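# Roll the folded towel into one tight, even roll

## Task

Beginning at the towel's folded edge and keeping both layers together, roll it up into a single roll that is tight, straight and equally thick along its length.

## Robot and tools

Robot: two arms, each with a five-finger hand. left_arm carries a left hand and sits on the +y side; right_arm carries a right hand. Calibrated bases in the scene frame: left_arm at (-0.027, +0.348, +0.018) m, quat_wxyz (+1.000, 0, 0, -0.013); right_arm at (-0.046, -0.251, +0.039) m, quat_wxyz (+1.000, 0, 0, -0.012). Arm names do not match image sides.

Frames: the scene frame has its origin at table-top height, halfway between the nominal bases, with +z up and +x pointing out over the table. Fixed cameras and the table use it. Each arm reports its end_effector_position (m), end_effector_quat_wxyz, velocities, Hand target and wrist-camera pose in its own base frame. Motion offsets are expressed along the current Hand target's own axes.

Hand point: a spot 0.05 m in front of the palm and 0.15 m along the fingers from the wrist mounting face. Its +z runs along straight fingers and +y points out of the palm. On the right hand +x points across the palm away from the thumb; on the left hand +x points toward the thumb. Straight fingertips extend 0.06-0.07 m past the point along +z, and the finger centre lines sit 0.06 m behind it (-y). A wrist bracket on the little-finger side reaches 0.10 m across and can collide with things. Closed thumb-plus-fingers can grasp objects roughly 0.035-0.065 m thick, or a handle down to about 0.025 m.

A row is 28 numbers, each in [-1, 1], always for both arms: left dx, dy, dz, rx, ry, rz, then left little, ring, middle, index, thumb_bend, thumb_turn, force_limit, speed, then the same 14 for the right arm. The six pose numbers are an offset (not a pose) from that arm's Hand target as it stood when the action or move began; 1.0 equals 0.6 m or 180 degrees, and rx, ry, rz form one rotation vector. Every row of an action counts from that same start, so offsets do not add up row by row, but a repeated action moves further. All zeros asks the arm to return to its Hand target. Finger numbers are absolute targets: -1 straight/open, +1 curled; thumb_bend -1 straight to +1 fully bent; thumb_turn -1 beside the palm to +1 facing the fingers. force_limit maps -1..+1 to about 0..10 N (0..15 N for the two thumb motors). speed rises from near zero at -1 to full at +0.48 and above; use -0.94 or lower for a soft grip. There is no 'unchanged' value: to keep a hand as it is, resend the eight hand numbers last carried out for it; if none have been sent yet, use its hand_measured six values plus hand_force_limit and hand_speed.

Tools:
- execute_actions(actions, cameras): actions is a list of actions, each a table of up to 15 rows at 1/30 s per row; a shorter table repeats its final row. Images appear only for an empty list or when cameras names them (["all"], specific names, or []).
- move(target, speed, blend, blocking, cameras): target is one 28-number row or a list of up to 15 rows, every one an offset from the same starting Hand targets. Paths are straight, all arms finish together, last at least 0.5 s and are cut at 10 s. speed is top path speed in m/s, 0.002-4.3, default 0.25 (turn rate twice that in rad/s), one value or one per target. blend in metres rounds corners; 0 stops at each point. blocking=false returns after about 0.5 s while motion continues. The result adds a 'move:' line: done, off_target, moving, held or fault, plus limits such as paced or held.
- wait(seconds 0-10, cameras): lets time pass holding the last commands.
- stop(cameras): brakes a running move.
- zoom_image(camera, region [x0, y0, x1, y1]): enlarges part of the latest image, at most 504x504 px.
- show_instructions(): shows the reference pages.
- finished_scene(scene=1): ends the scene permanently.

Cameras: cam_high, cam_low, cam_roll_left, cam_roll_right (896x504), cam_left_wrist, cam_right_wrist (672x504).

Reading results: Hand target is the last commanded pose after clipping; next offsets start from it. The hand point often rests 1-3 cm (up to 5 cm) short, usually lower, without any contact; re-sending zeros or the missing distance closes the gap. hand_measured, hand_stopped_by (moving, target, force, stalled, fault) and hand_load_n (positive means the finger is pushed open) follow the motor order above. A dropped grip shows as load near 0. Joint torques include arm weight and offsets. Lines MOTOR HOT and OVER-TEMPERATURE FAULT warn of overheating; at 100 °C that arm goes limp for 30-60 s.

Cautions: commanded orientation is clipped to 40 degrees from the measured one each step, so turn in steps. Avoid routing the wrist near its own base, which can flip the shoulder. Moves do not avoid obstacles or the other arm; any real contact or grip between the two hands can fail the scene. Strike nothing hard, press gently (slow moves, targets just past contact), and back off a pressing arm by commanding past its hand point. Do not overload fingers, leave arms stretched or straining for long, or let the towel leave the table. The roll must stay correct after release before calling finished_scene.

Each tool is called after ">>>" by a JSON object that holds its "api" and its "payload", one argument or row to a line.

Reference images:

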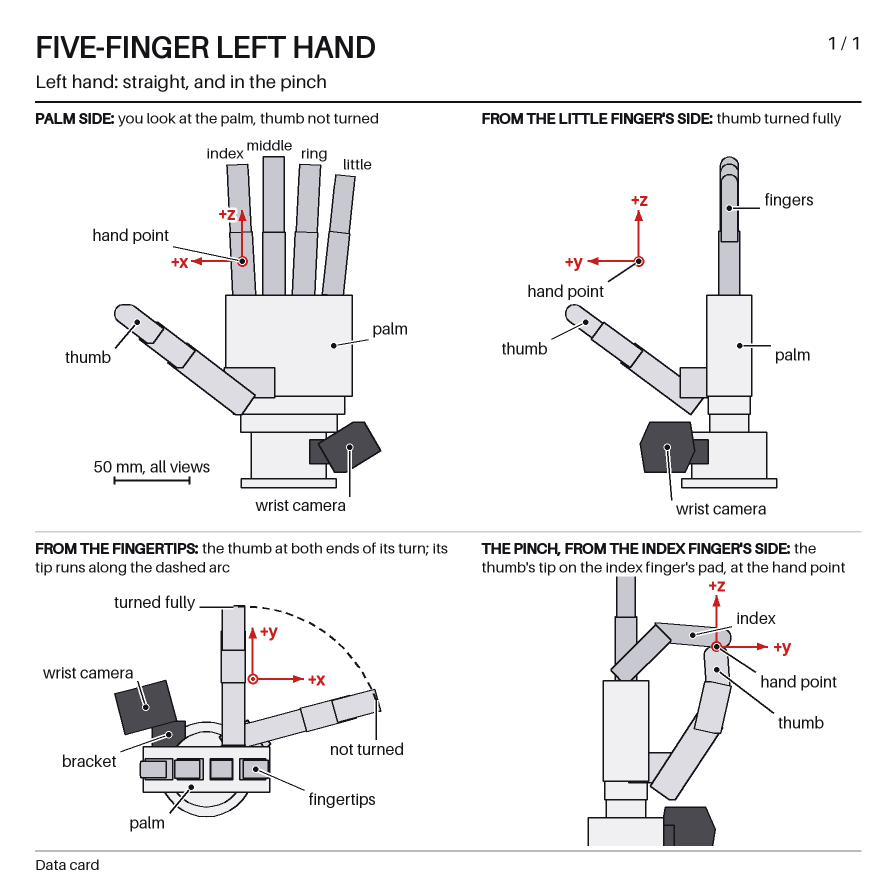

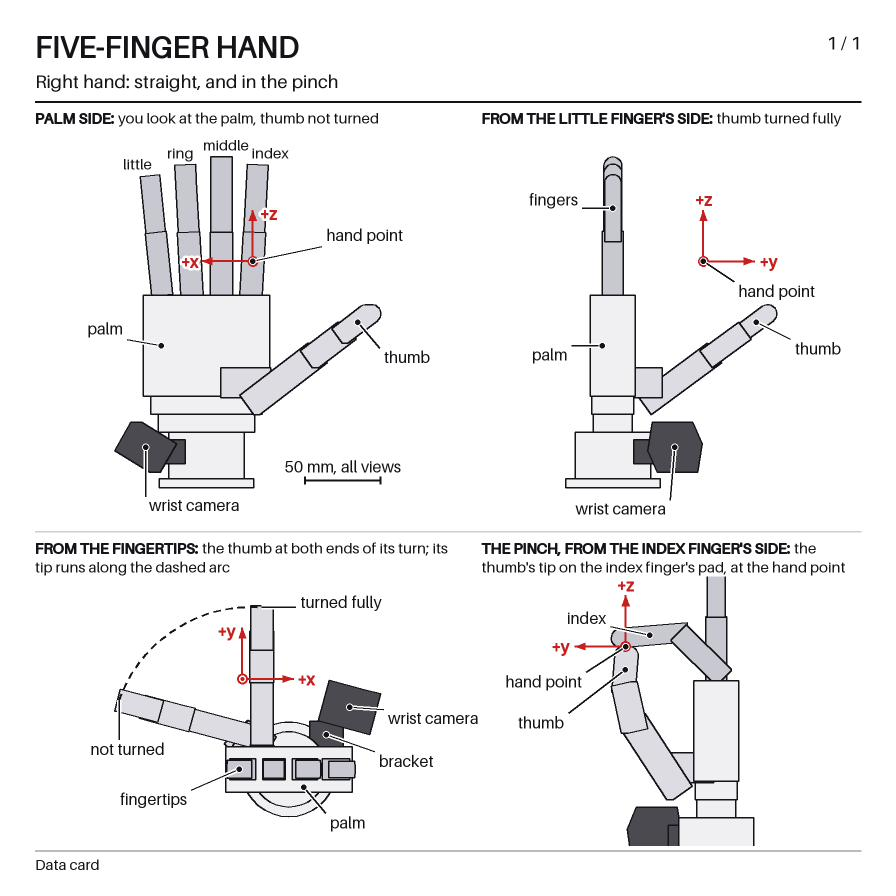

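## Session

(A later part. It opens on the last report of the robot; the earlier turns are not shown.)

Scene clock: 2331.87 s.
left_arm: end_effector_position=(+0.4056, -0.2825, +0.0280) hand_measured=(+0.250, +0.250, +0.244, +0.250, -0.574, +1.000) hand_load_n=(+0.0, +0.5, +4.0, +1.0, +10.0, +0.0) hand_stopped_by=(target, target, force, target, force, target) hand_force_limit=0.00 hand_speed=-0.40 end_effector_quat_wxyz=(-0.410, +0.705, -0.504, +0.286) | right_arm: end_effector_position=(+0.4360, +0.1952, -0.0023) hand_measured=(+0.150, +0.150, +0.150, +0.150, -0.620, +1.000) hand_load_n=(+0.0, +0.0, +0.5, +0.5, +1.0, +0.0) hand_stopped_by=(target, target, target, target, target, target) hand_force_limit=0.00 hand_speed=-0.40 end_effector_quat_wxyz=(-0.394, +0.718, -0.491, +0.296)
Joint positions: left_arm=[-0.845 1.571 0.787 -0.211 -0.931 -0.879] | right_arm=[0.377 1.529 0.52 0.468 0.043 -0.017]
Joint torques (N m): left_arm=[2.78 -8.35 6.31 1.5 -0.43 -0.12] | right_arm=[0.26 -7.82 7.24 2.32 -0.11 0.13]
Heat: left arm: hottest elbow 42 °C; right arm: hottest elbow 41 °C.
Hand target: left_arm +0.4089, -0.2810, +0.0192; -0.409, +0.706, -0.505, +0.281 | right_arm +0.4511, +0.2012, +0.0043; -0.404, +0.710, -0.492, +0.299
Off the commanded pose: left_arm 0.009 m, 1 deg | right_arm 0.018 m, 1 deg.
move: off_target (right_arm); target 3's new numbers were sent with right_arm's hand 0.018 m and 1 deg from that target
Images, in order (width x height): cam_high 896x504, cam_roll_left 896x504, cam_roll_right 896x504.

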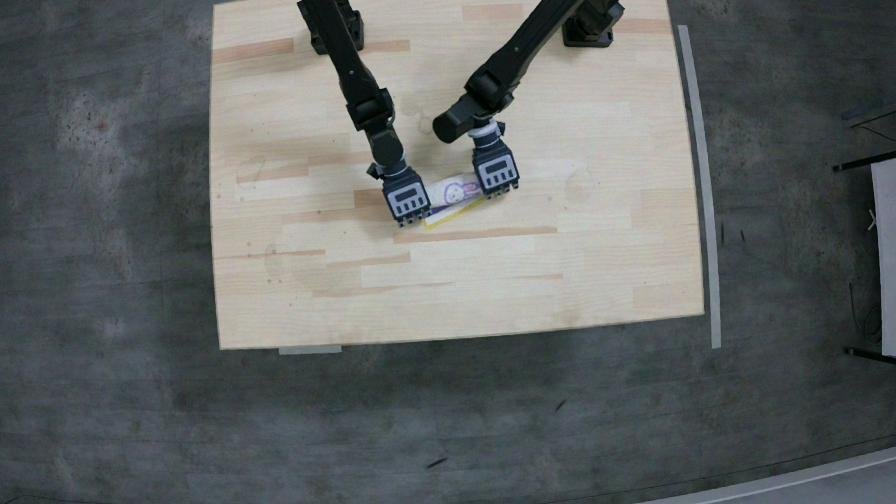

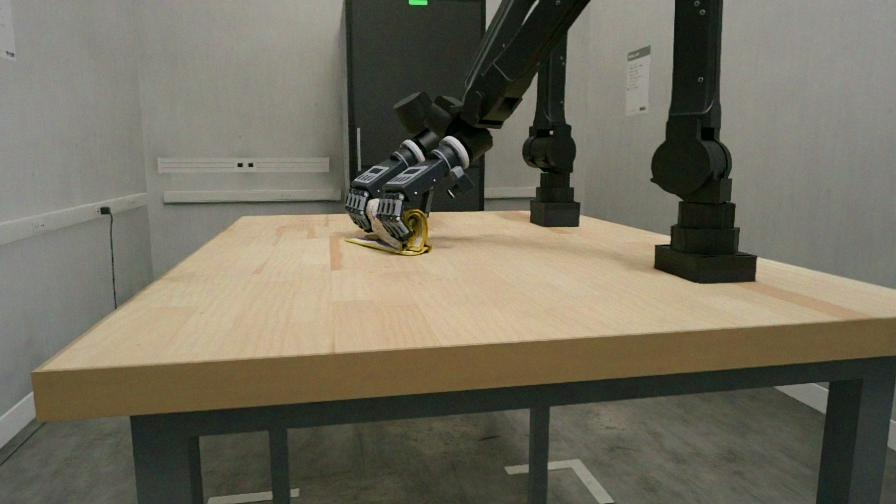

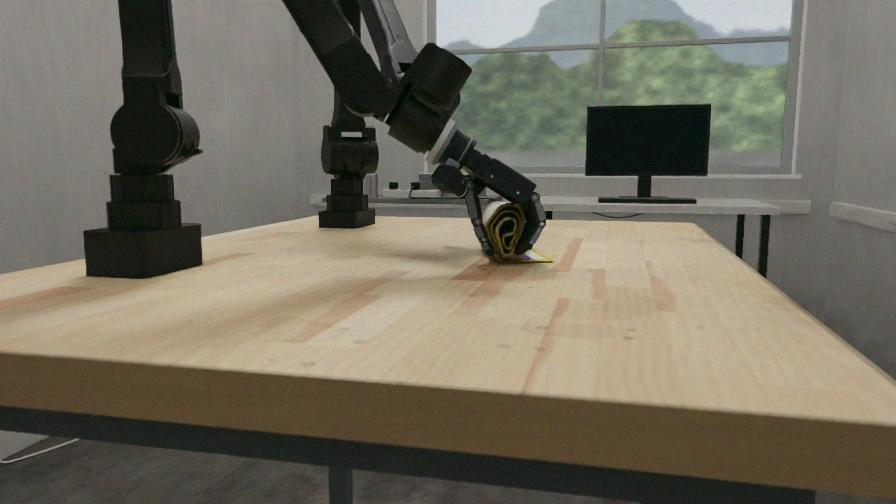

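>>> {"api": "move", "payload": {
  "target": [
    [0,0,0,0,0,0,0.29,0.29,0.29,0.29,-0.54,1,0.2,-0.5,0,0,0,0,0,0,0.29,0.29,0.29,0.29,-0.51,1,0.2,-0.5],
    [0,-0.0289,-0.0167,0,0,0,0.29,0.29,0.29,0.29,-0.54,1,0.2,-0.5,0,-0.0318,-0.0183,0,0,0,0.29,0.29,0.29,0.29,-0.51,1,0.2,-0.5],
    [0,-0.0521,-0.0031,-0.167,0,0,0.29,0.29,0.29,0.29,-0.54,1,0.2,-0.5,0,-0.0641,-0.0024,-0.222,0,0,0.29,0.29,0.29,0.29,-0.51,1,0.2,-0.5],
    [0,-0.0464,0.0271,-0.333,0,0,0.29,0.29,0.29,0.29,-0.54,1,0.2,-0.5,0,-0.054,0.0419,-0.456,0,0,0.29,0.29,0.29,0.29,-0.51,1,0.2,-0.5]
  ],
  "speed": 0.12,
  "blend": [0,0.01,0.01,0],
  "cameras": ["cam_high","cam_roll_left","cam_roll_right"]
}}

>>> {"api": "zoom_image", "payload": {
  "camera": "cam_roll_right",
  "region": [420, 170, 660, 290]
}}

>>> {"api": "zoom_image", "payload": {
  "camera": "cam_roll_left",
  "region": [310, 160, 530, 280]
}}

>>> {"api": "zoom_image", "payload": {
  "camera": "cam_high",
  "region": [360, 60, 560, 260]
}}

Scene clock: 2347.17 s.
left_arm: end_effector_position=(+0.4208, -0.2686, +0.0303) hand_measured=(+0.290, +0.290, +0.282, +0.290, -0.576, +1.000) hand_load_n=(+0.0, +1.0, +7.5, +1.0, +11.5, +2.0) hand_stopped_by=(target, target, force, target, force, target) hand_force_limit=0.20 hand_speed=-0.50 end_effector_quat_wxyz=(-0.003, +0.818, -0.575, -0.015) | right_arm: end_effector_position=(+0.4746, +0.2136, +0.0209) hand_measured=(+0.290, +0.290, +0.290, +0.290, -0.556, +1.000) hand_load_n=(+0.0, +0.0, +2.5, +0.5, +7.0, +0.0) hand_stopped_by=(target, target, target, target, force, target) hand_force_limit=0.20 hand_speed=-0.50 end_effector_quat_wxyz=(+0.165, +0.809, -0.556, -0.099)
Joint positions: left_arm=[-0.442 1.835 1.345 -1.108 -0.01 -0.788] | right_arm=[0.371 2.27 1.923 -1.612 0.021 0.009]
Joint torques (N m): left_arm=[2.73 -12.69 9.94 -0.38 0.16 -0.04] | right_arm=[-0.15 -19.9 9.21 -0.64 -0.12 0.18]
Heat: left arm: hottest elbow 42 °C; right arm: hottest elbow 41 °C.
Hand target: left_arm +0.4356, -0.2718, +0.0350; -0.002, +0.816, -0.578, -0.009 | right_arm +0.4866, +0.2142, +0.0200; +0.162, +0.801, -0.568, -0.098
Off the commanded pose: left_arm 0.016 m, 1 deg | right_arm 0.012 m, 2 deg.
move: off_target (left_arm, right_arm)
Images, in order (width x height): cam_high 896x504, cam_roll_left 896x504, cam_roll_right 896x504.

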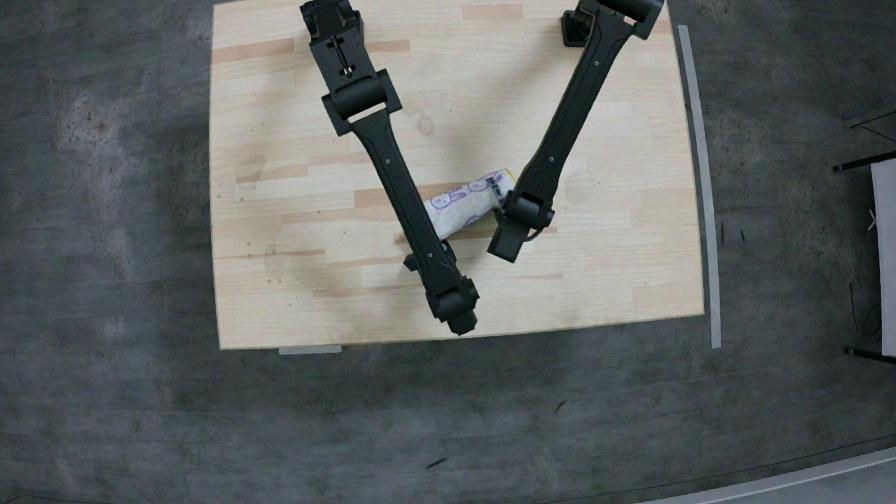

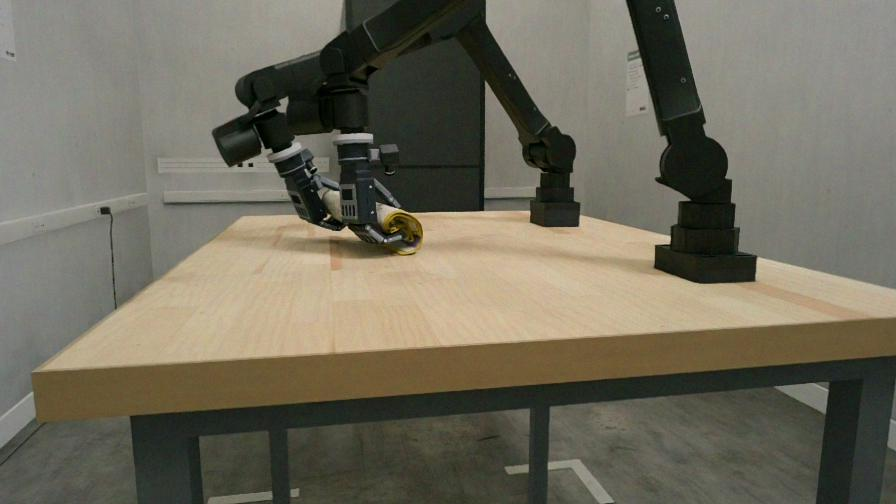

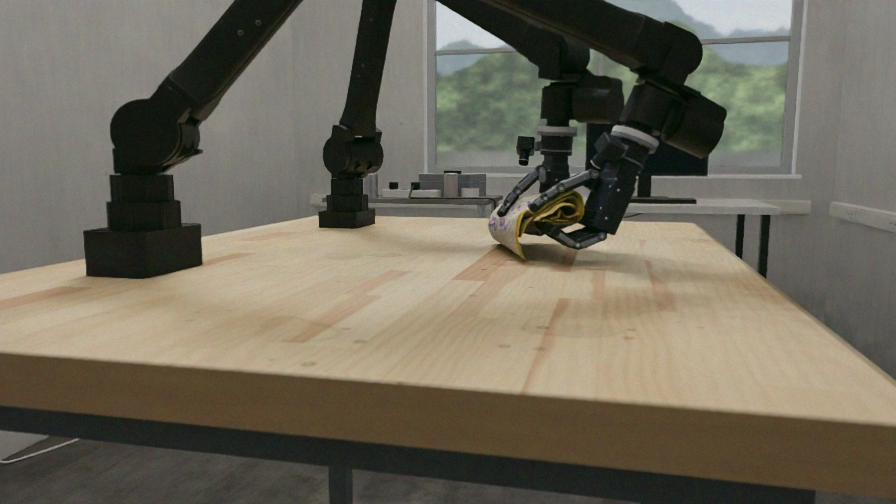

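Scaled by 2.100 from the camera's 896x504 image, which has a finer 1280x720 frame.

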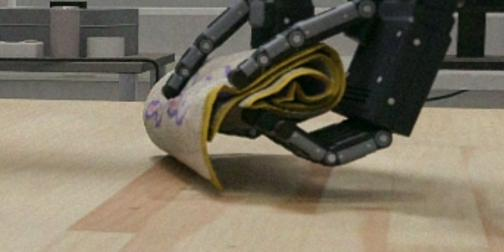

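Scaled by 2.291 from the camera's 896x504 image, which has a finer 1280x720 frame.

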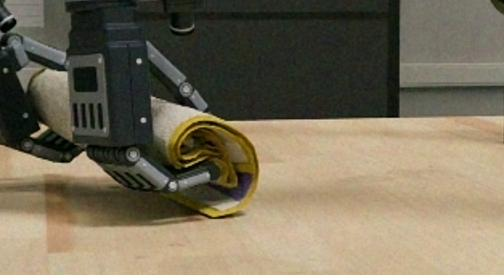

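Scaled by 2.520 from the camera's 896x504 image, which has a finer 1280x720 frame.

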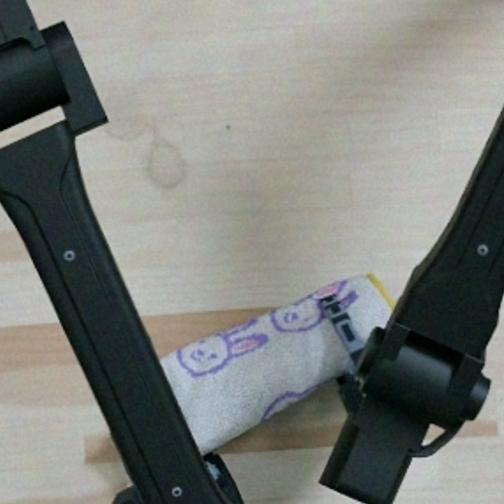

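>>> {"api": "move", "payload": {
  "target": [
    [0,0,0,0,0,0,0.15,0.15,0.15,0.15,-1,1,0.2,-0.2,0,0,0,0,0,0,0.29,0.29,0.29,0.29,-0.51,1,0.2,-0.5],
    [-0.13,0,0,0,0,0,0.15,0.15,0.15,0.15,-1,1,0.2,-0.2,0,0,0,0,0,0,0.29,0.29,0.29,0.29,-0.51,1,0.2,-0.5],
    [-0.13,0.0333,-0.2667,0.333,0,0,0.15,0.15,0.15,0.15,-1,1,0.2,-0.2,0,0,0,0,0,0,0.29,0.29,0.29,0.29,-0.51,1,0.2,-0.5]
  ],
  "speed": [0.1,0.1,0.25],
  "cameras": ["cam_high","cam_roll_left","cam_roll_right"]
}}

>>> {"api": "zoom_image", "payload": {
  "camera": "cam_roll_left",
  "region": [310, 160, 530, 280]
}}

>>> {"api": "zoom_image", "payload": {
  "camera": "cam_high",
  "region": [360, 60, 560, 260]
}}

>>> {"api": "zoom_image", "payload": {
  "camera": "cam_roll_right",
  "region": [420, 170, 660, 290]
}}

Scene clock: 2355.10 s.
left_arm: end_effector_position=(+0.3941, -0.2035, +0.1918) hand_measured=(+0.150, +0.150, +0.150, +0.150, -1.000, +1.000) hand_load_n=(+0.0, +0.0, +0.0, +0.0, +0.0, +0.0) hand_stopped_by=(target, target, target, target, target, target) hand_force_limit=0.20 hand_speed=-0.20 end_effector_quat_wxyz=(-0.409, +0.711, -0.504, +0.271) | right_arm: end_effector_position=(+0.4748, +0.2136, +0.0208) hand_measured=(+0.290, +0.290, +0.290, +0.290, -0.556, +1.000) hand_load_n=(+0.0, +0.0, +2.5, +0.5, +6.0, +1.0) hand_stopped_by=(target, target, target, target, force, target) hand_force_limit=0.20 hand_speed=-0.50 end_effector_quat_wxyz=(+0.165, +0.807, -0.558, -0.099)
Joint positions: left_arm=[-0.715 1.149 0.883 -0.648 -0.856 -0.743] | right_arm=[0.37 2.27 1.923 -1.612 0.02 0.013]
Joint torques (N m): left_arm=[1.38 -7.65 7.97 1.78 -0.79 -0.08] | right_arm=[-0.62 -19.78 9.21 -0.7 -0.09 0.13]
Heat: left arm: hottest elbow 42 °C; right arm: hottest elbow 42 °C.
Hand target: left_arm +0.3928, -0.2071, +0.1964; -0.409, +0.706, -0.505, +0.281 | right_arm +0.4866, +0.2142, +0.0199; +0.162, +0.801, -0.568, -0.098
Off the commanded pose: left_arm 0.006 m, 1 deg | right_arm 0.012 m, 1 deg.
move: off_target (right_arm)
Images, in order (width x height): cam_high 896x504, cam_roll_left 896x504, cam_roll_right 896x504.

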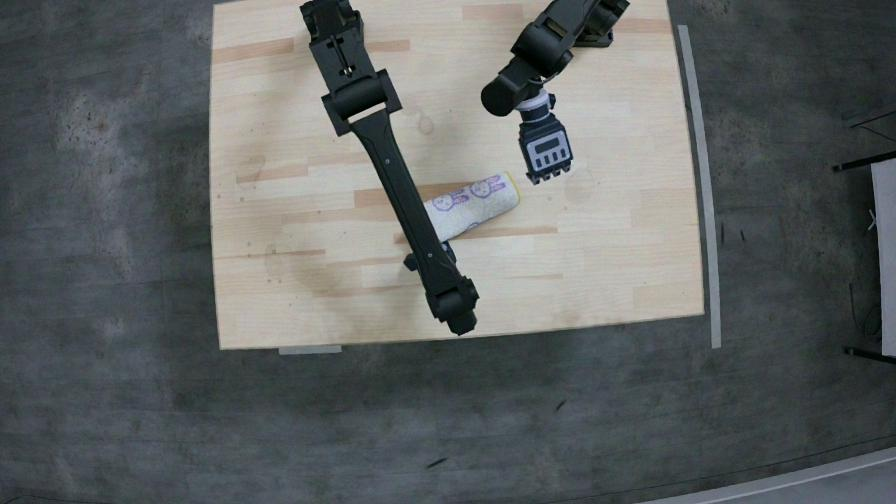

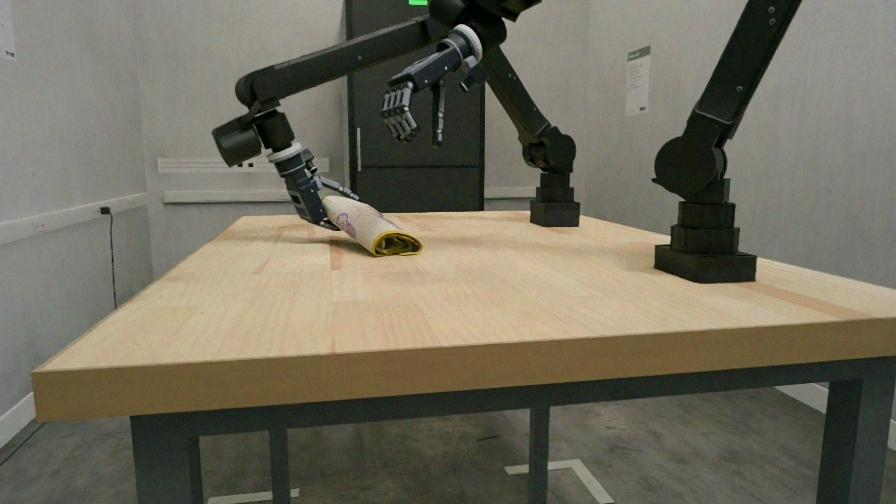

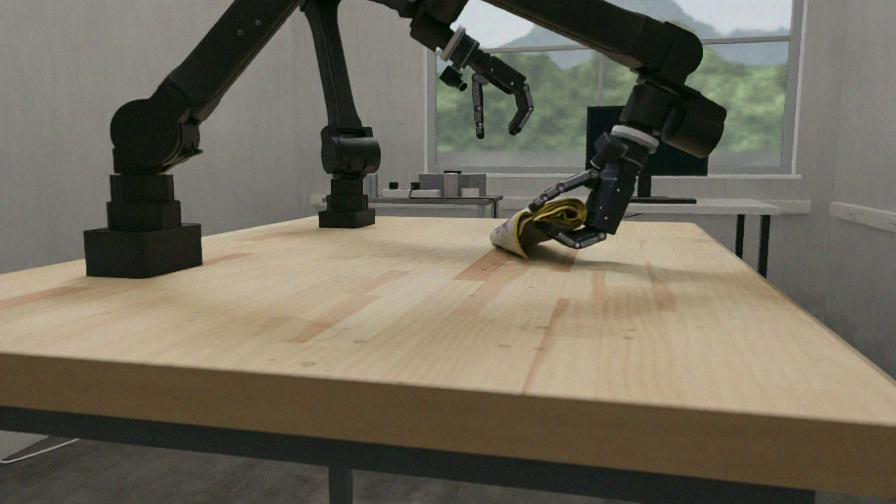

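Scaled by 2.291 from the camera's 896x504 image, which has a finer 1280x720 frame.

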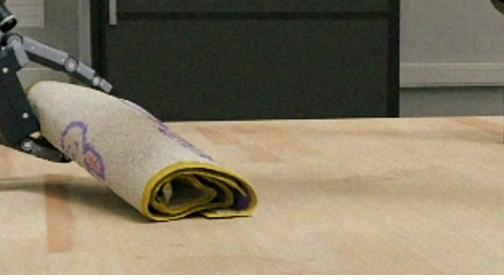

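Scaled by 2.520 from the camera's 896x504 image, which has a finer 1280x720 frame.

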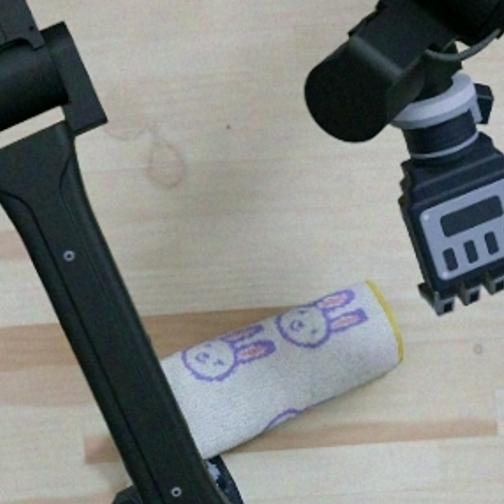

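Scaled by 2.100 from the camera's 896x504 image, which has a finer 1280x720 frame.

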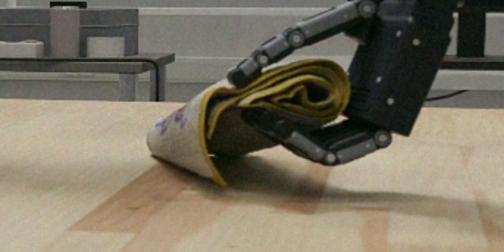

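>>> {"api": "move", "payload": {
  "target": [
    [0.1467,0.1058,0.0715,0,0,0,-0.6,-0.6,-0.6,-0.6,-1,1,0,-0.2,0,0,0,0,0,0,0.29,0.29,0.29,0.29,-0.51,1,0.2,-0.5],
    [0.1467,0.2508,0.1553,0,0,0,-0.6,-0.6,-0.6,-0.6,-1,1,0,-0.4,0,0,0,0,0,0,0.29,0.29,0.29,0.29,-0.51,1,0.2,-0.5]
  ],
  "speed": [0.25,0.12],
  "cameras": ["cam_high","cam_roll_left","cam_roll_right"]
}}

>>> {"api": "zoom_image", "payload": {
  "camera": "cam_roll_left",
  "region": [310, 160, 530, 280]
}}

>>> {"api": "zoom_image", "payload": {
  "camera": "cam_high",
  "region": [360, 60, 560, 260]
}}

Scene clock: 2361.73 s.
left_arm: end_effector_position=(+0.4258, -0.2833, +0.0244) hand_measured=(-0.600, -0.600, -0.600, -0.600, -1.000, +1.000) hand_load_n=(+0.0, +0.0, +0.0, +0.0, +0.0, +0.0) hand_stopped_by=(target, target, target, target, target, target) hand_force_limit=0.00 hand_speed=-0.40 end_effector_quat_wxyz=(-0.409, +0.707, -0.504, +0.280) | right_arm: end_effector_position=(+0.4748, +0.2136, +0.0208) hand_measured=(+0.290, +0.290, +0.290, +0.290, -0.556, +1.000) hand_load_n=(+0.0, +0.0, +2.5, +0.5, +6.0, +1.0) hand_stopped_by=(target, target, target, target, force, target) hand_force_limit=0.20 hand_speed=-0.50 end_effector_quat_wxyz=(+0.165, +0.807, -0.558, -0.099)
Joint positions: left_arm=[-0.81 1.611 0.829 -0.195 -0.911 -0.845] | right_arm=[0.37 2.27 1.923 -1.612 0.02 0.013]
Joint torques (N m): left_arm=[1.67 -9.47 5.91 1.69 -0.82 -0.18] | right_arm=[-0.56 -19.78 9.06 -0.66 -0.08 0.15]
Heat: left arm: hottest elbow 42 °C; right arm: hottest elbow 43 °C.
Hand target: left_arm +0.4247, -0.2859, +0.0179; -0.409, +0.706, -0.505, +0.281 | right_arm +0.4866, +0.2143, +0.0199; +0.162, +0.801, -0.568, -0.098
Off the commanded pose: left_arm 0.007 m, 0 deg | right_arm 0.012 m, 1 deg.
move: off_target (right_arm)
Images, in order (width x height): cam_high 896x504, cam_roll_left 896x504, cam_roll_right 896x504.

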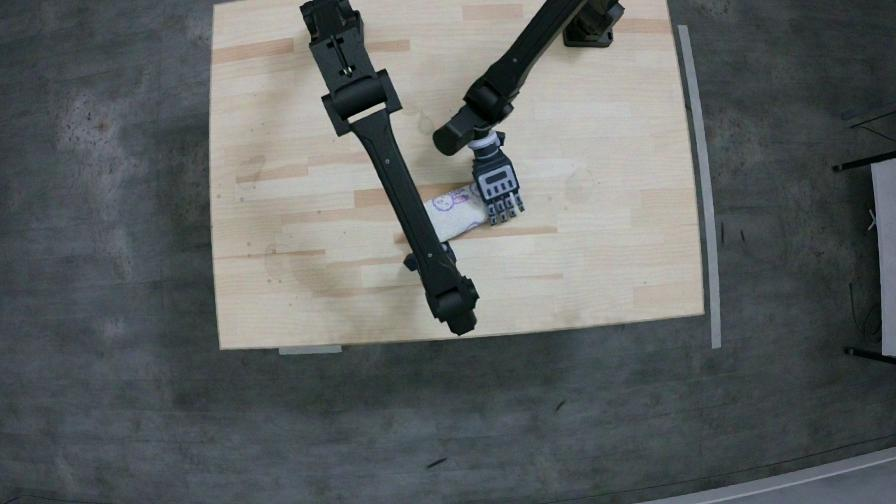

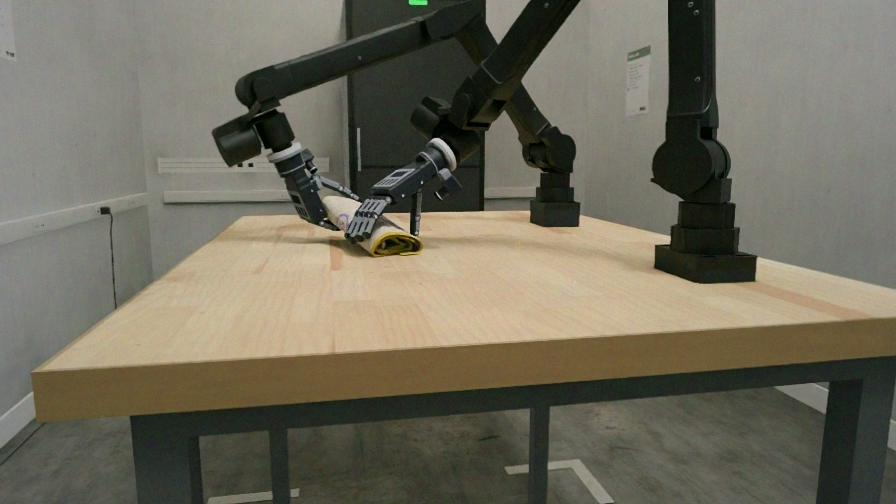

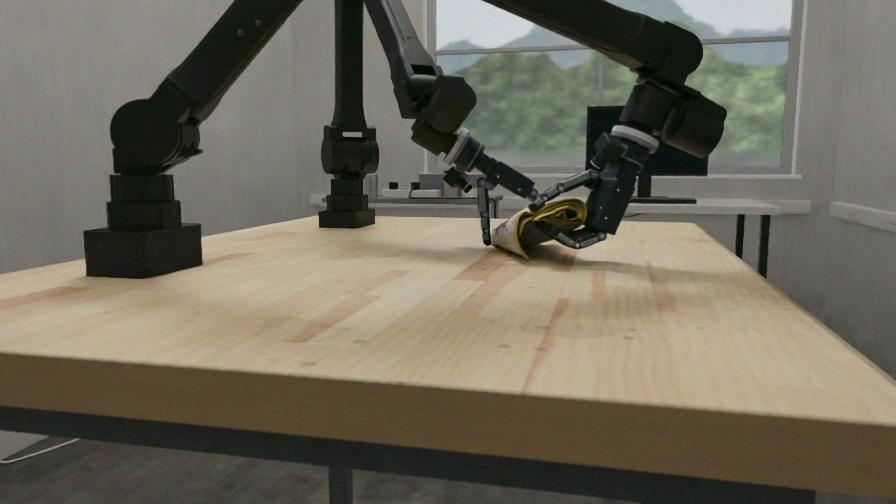

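Scaled by 2.291 from the camera's 896x504 image, which has a finer 1280x720 frame.

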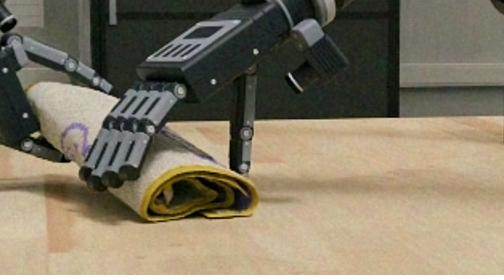

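Scaled by 2.520 from the camera's 896x504 image, which has a finer 1280x720 frame.

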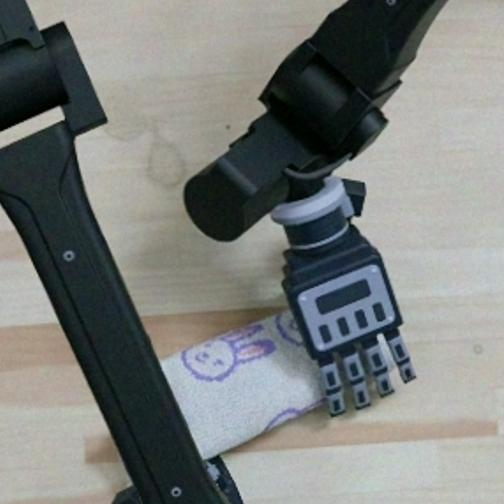

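>>> {"api": "move", "payload": {
  "target": [
    [0,0,0,0,0,0,-0.3,-0.3,-0.3,-0.3,-0.88,1,0,-0.4,0,0,0,0,0,0,0.29,0.29,0.29,0.29,-0.51,1,0.2,-0.5],
    [0,-0.003,0.0052,0,0,0,0.0,0.0,0.0,0.0,-0.75,1,0,-0.4,0,0,0,0,0,0,0.29,0.29,0.29,0.29,-0.51,1,0.2,-0.5],
    [0,-0.0083,0.0144,0,0,0,0.12,0.12,0.12,0.12,-0.64,1,0,-0.4,0,0,0,0,0,0,0.29,0.29,0.29,0.29,-0.51,1,0.2,-0.5]
  ],
  "speed": 0.06,
  "cameras": ["cam_high","cam_roll_left","cam_roll_right"]
}}

>>> {"api": "zoom_image", "payload": {
  "camera": "cam_roll_left",
  "region": [310, 160, 530, 280]
}}

>>> {"api": "zoom_image", "payload": {
  "camera": "cam_high",
  "region": [360, 60, 560, 260]
}}

>>> {"api": "zoom_image", "payload": {
  "camera": "cam_roll_right",
  "region": [420, 170, 660, 290]
}}

Scene clock: 2367.10 s.
left_arm: end_effector_position=(+0.4304, -0.2846, +0.0267) hand_measured=(+0.120, +0.120, +0.120, +0.120, -0.644, +1.000) hand_load_n=(+0.0, +0.0, +1.5, +2.0, +6.5, -0.5) hand_stopped_by=(target, target, target, target, target, target) hand_force_limit=0.00 hand_speed=-0.40 end_effector_quat_wxyz=(-0.409, +0.706, -0.502, +0.287) | right_arm: end_effector_position=(+0.4750, +0.2131, +0.0208) hand_measured=(+0.290, +0.290, +0.290, +0.290, -0.556, +1.000) hand_load_n=(+0.0, +0.0, +2.5, +0.5, +6.5, +0.0) hand_stopped_by=(target, target, target, target, force, target) hand_force_limit=0.20 hand_speed=-0.50 end_effector_quat_wxyz=(+0.165, +0.807, -0.559, -0.099)
Joint positions: left_arm=[-0.804 1.612 0.829 -0.168 -0.907 -0.828] | right_arm=[0.369 2.27 1.923 -1.612 0.02 0.013]
Joint torques (N m): left_arm=[2.9 -9 6.42 1.61 -0.43 -0.08] | right_arm=[-0.38 -19.49 9.16 -0.8 -0.11 0.16]
Heat: left arm: hottest elbow 42 °C; right arm: hottest elbow 43 °C.
Hand target: left_arm +0.4341, -0.2826, +0.0178; -0.409, +0.706, -0.505, +0.281 | right_arm +0.4867, +0.2142, +0.0199; +0.162, +0.801, -0.568, -0.098
Off the commanded pose: left_arm 0.010 m, 1 deg | right_arm 0.012 m, 1 deg.
move: off_target (right_arm)
Images, in order (width x height): cam_high 896x504, cam_roll_left 896x504, cam_roll_right 896x504.

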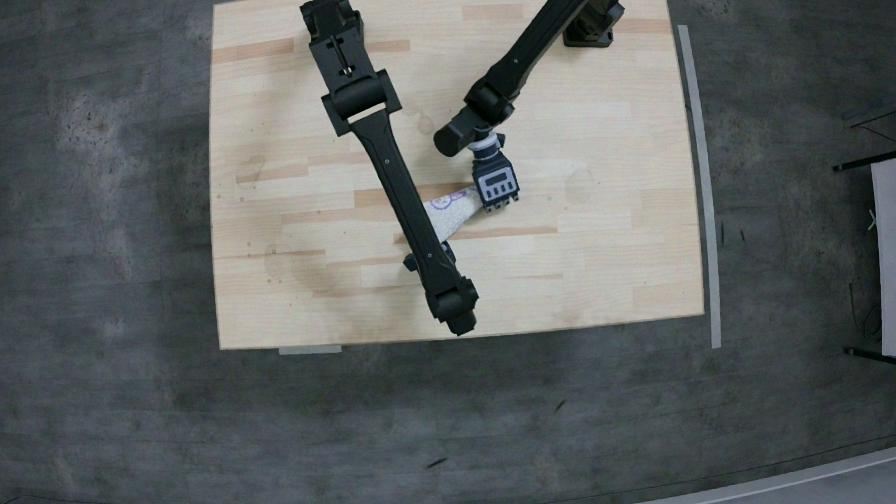

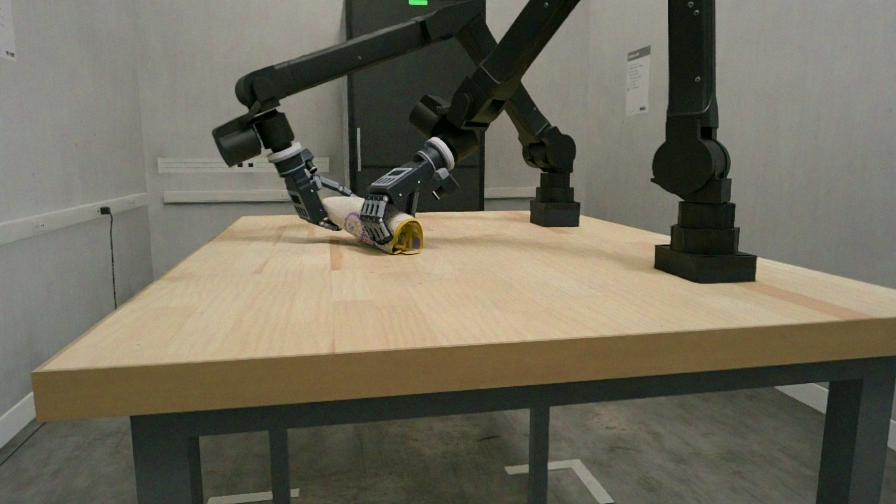

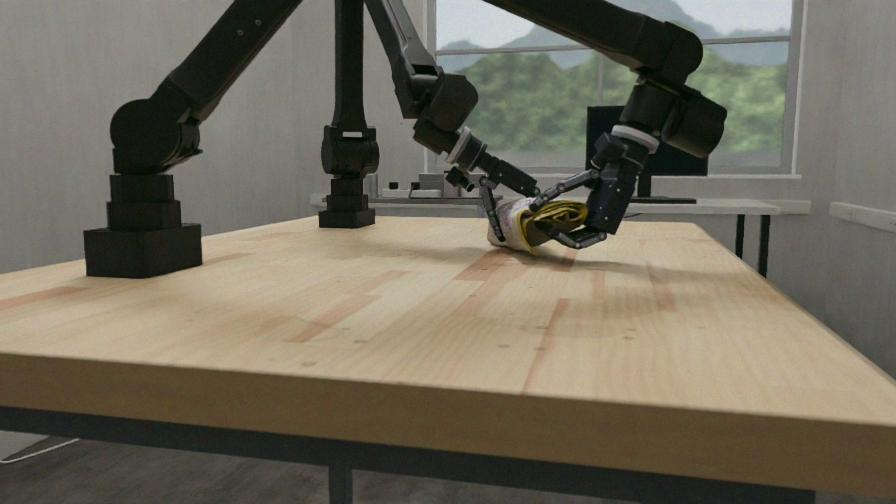

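Scaled by 2.291 from the camera's 896x504 image, which has a finer 1280x720 frame.

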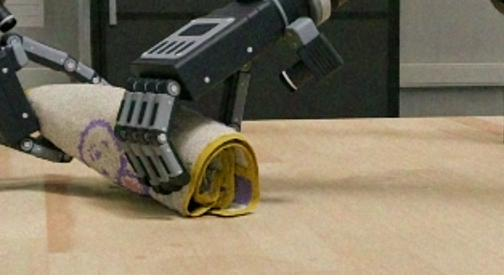

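Scaled by 2.520 from the camera's 896x504 image, which has a finer 1280x720 frame.

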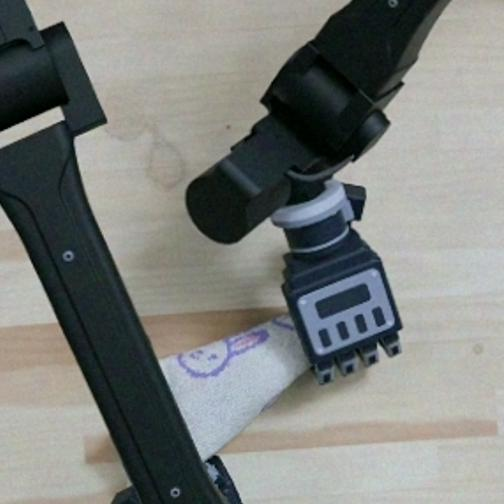

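Scaled by 2.100 from the camera's 896x504 image, which has a finer 1280x720 frame.

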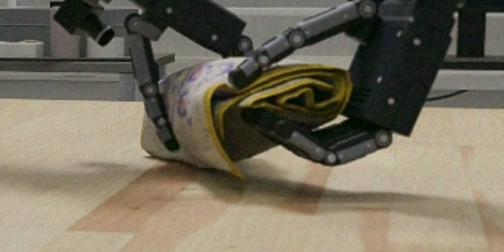

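>>> {"api": "move", "payload": {
  "target": [
    [0,0,0,0,0,0,0.17,0.17,0.17,0.17,-0.62,1,0,-0.4,0,0,0,0,0,0,0.15,0.15,0.15,0.15,-1,1,0.2,-0.2],
    [0,0,0,0,0,0,0.17,0.17,0.17,0.17,-0.62,1,0,-0.4,0.13,0,0,0,0,0,0.15,0.15,0.15,0.15,-1,1,0.2,-0.2],
    [0,0,0,0,0,0,0.17,0.17,0.17,0.17,-0.62,1,0,-0.4,0.13,0.1309,-0.2347,0.4556,0,0,0.15,0.15,0.15,0.15,-1,1,0.2,-0.2]
  ],
  "speed": [0.1,0.1,0.25],
  "cameras": ["cam_high","cam_roll_left","cam_roll_right"]
}}

>>> {"api": "zoom_image", "payload": {
  "camera": "cam_roll_left",
  "region": [310, 160, 530, 280]
}}

>>> {"api": "zoom_image", "payload": {
  "camera": "cam_high",
  "region": [360, 60, 560, 260]
}}

>>> {"api": "zoom_image", "payload": {
  "camera": "cam_roll_right",
  "region": [420, 170, 660, 290]
}}

Scene clock: 2375.10 s.
left_arm: end_effector_position=(+0.4304, -0.2848, +0.0267) hand_measured=(+0.170, +0.170, +0.168, +0.170, -0.630, +1.000) hand_load_n=(+0.0, +0.5, +4.5, +3.0, +10.5, -1.0) hand_stopped_by=(target, target, target, target, force, target) hand_force_limit=0.00 hand_speed=-0.40 end_effector_quat_wxyz=(-0.408, +0.706, -0.503, +0.287) | right_arm: end_effector_position=(+0.4913, +0.1416, +0.1842) hand_measured=(+0.150, +0.150, +0.150, +0.150, -1.000, +1.000) hand_load_n=(+0.0, +0.0, +0.0, +0.5, +0.0, +0.0) hand_stopped_by=(target, target, target, target, target, target) hand_force_limit=0.20 hand_speed=-0.20 end_effector_quat_wxyz=(-0.401, +0.716, -0.489, +0.297)
Joint positions: left_arm=[-0.804 1.612 0.829 -0.168 -0.906 -0.828] | right_arm=[0.187 1.225 0.856 -0.162 -0.128 -0.112]
Joint torques (N m): left_arm=[2.78 -8.94 6.42 1.62 -0.46 -0.08] | right_arm=[-0.62 -9 7.06 2.73 -0.23 0.09]
Heat: left arm: hottest elbow 41 °C; right arm: hottest elbow 43 °C.
Hand target: left_arm +0.4341, -0.2826, +0.0178; -0.409, +0.706, -0.505, +0.281 | right_arm +0.4918, +0.1378, +0.1819; -0.404, +0.711, -0.493, +0.299
Off the commanded pose: left_arm 0.010 m, 1 deg | right_arm 0.005 m, 1 deg.
move: done
Images, in order (width x height): cam_high 896x504, cam_roll_left 896x504, cam_roll_right 896x504.

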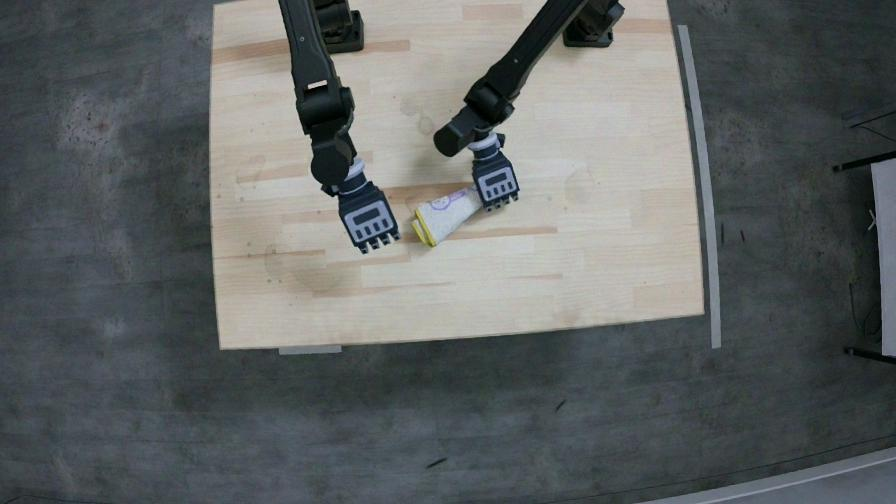

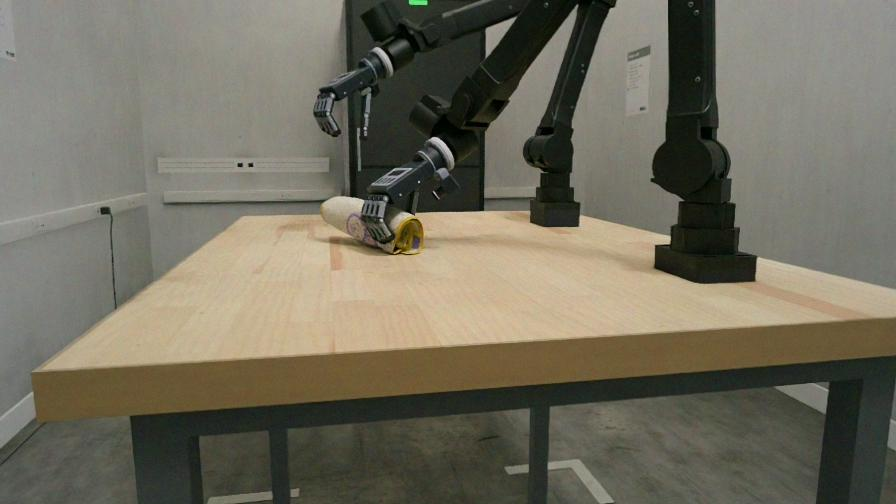

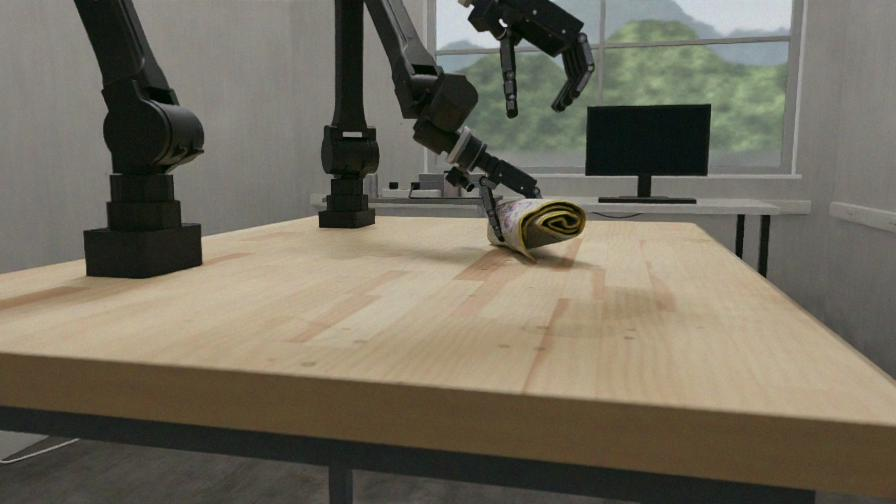

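Scaled by 2.291 from the camera's 896x504 image, which has a finer 1280x720 frame.

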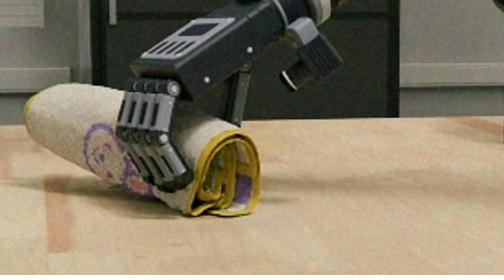

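Scaled by 2.520 from the camera's 896x504 image, which has a finer 1280x720 frame.

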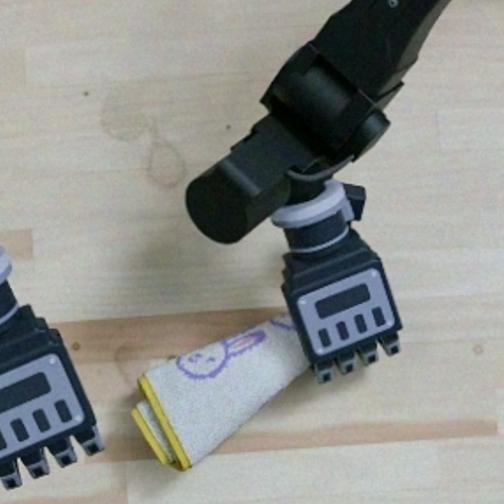

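Scaled by 2.100 from the camera's 896x504 image, which has a finer 1280x720 frame.

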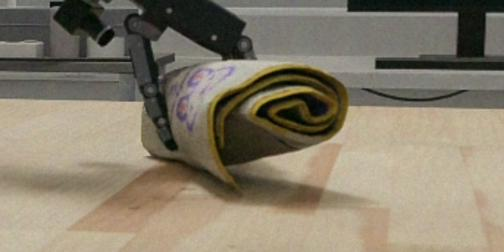

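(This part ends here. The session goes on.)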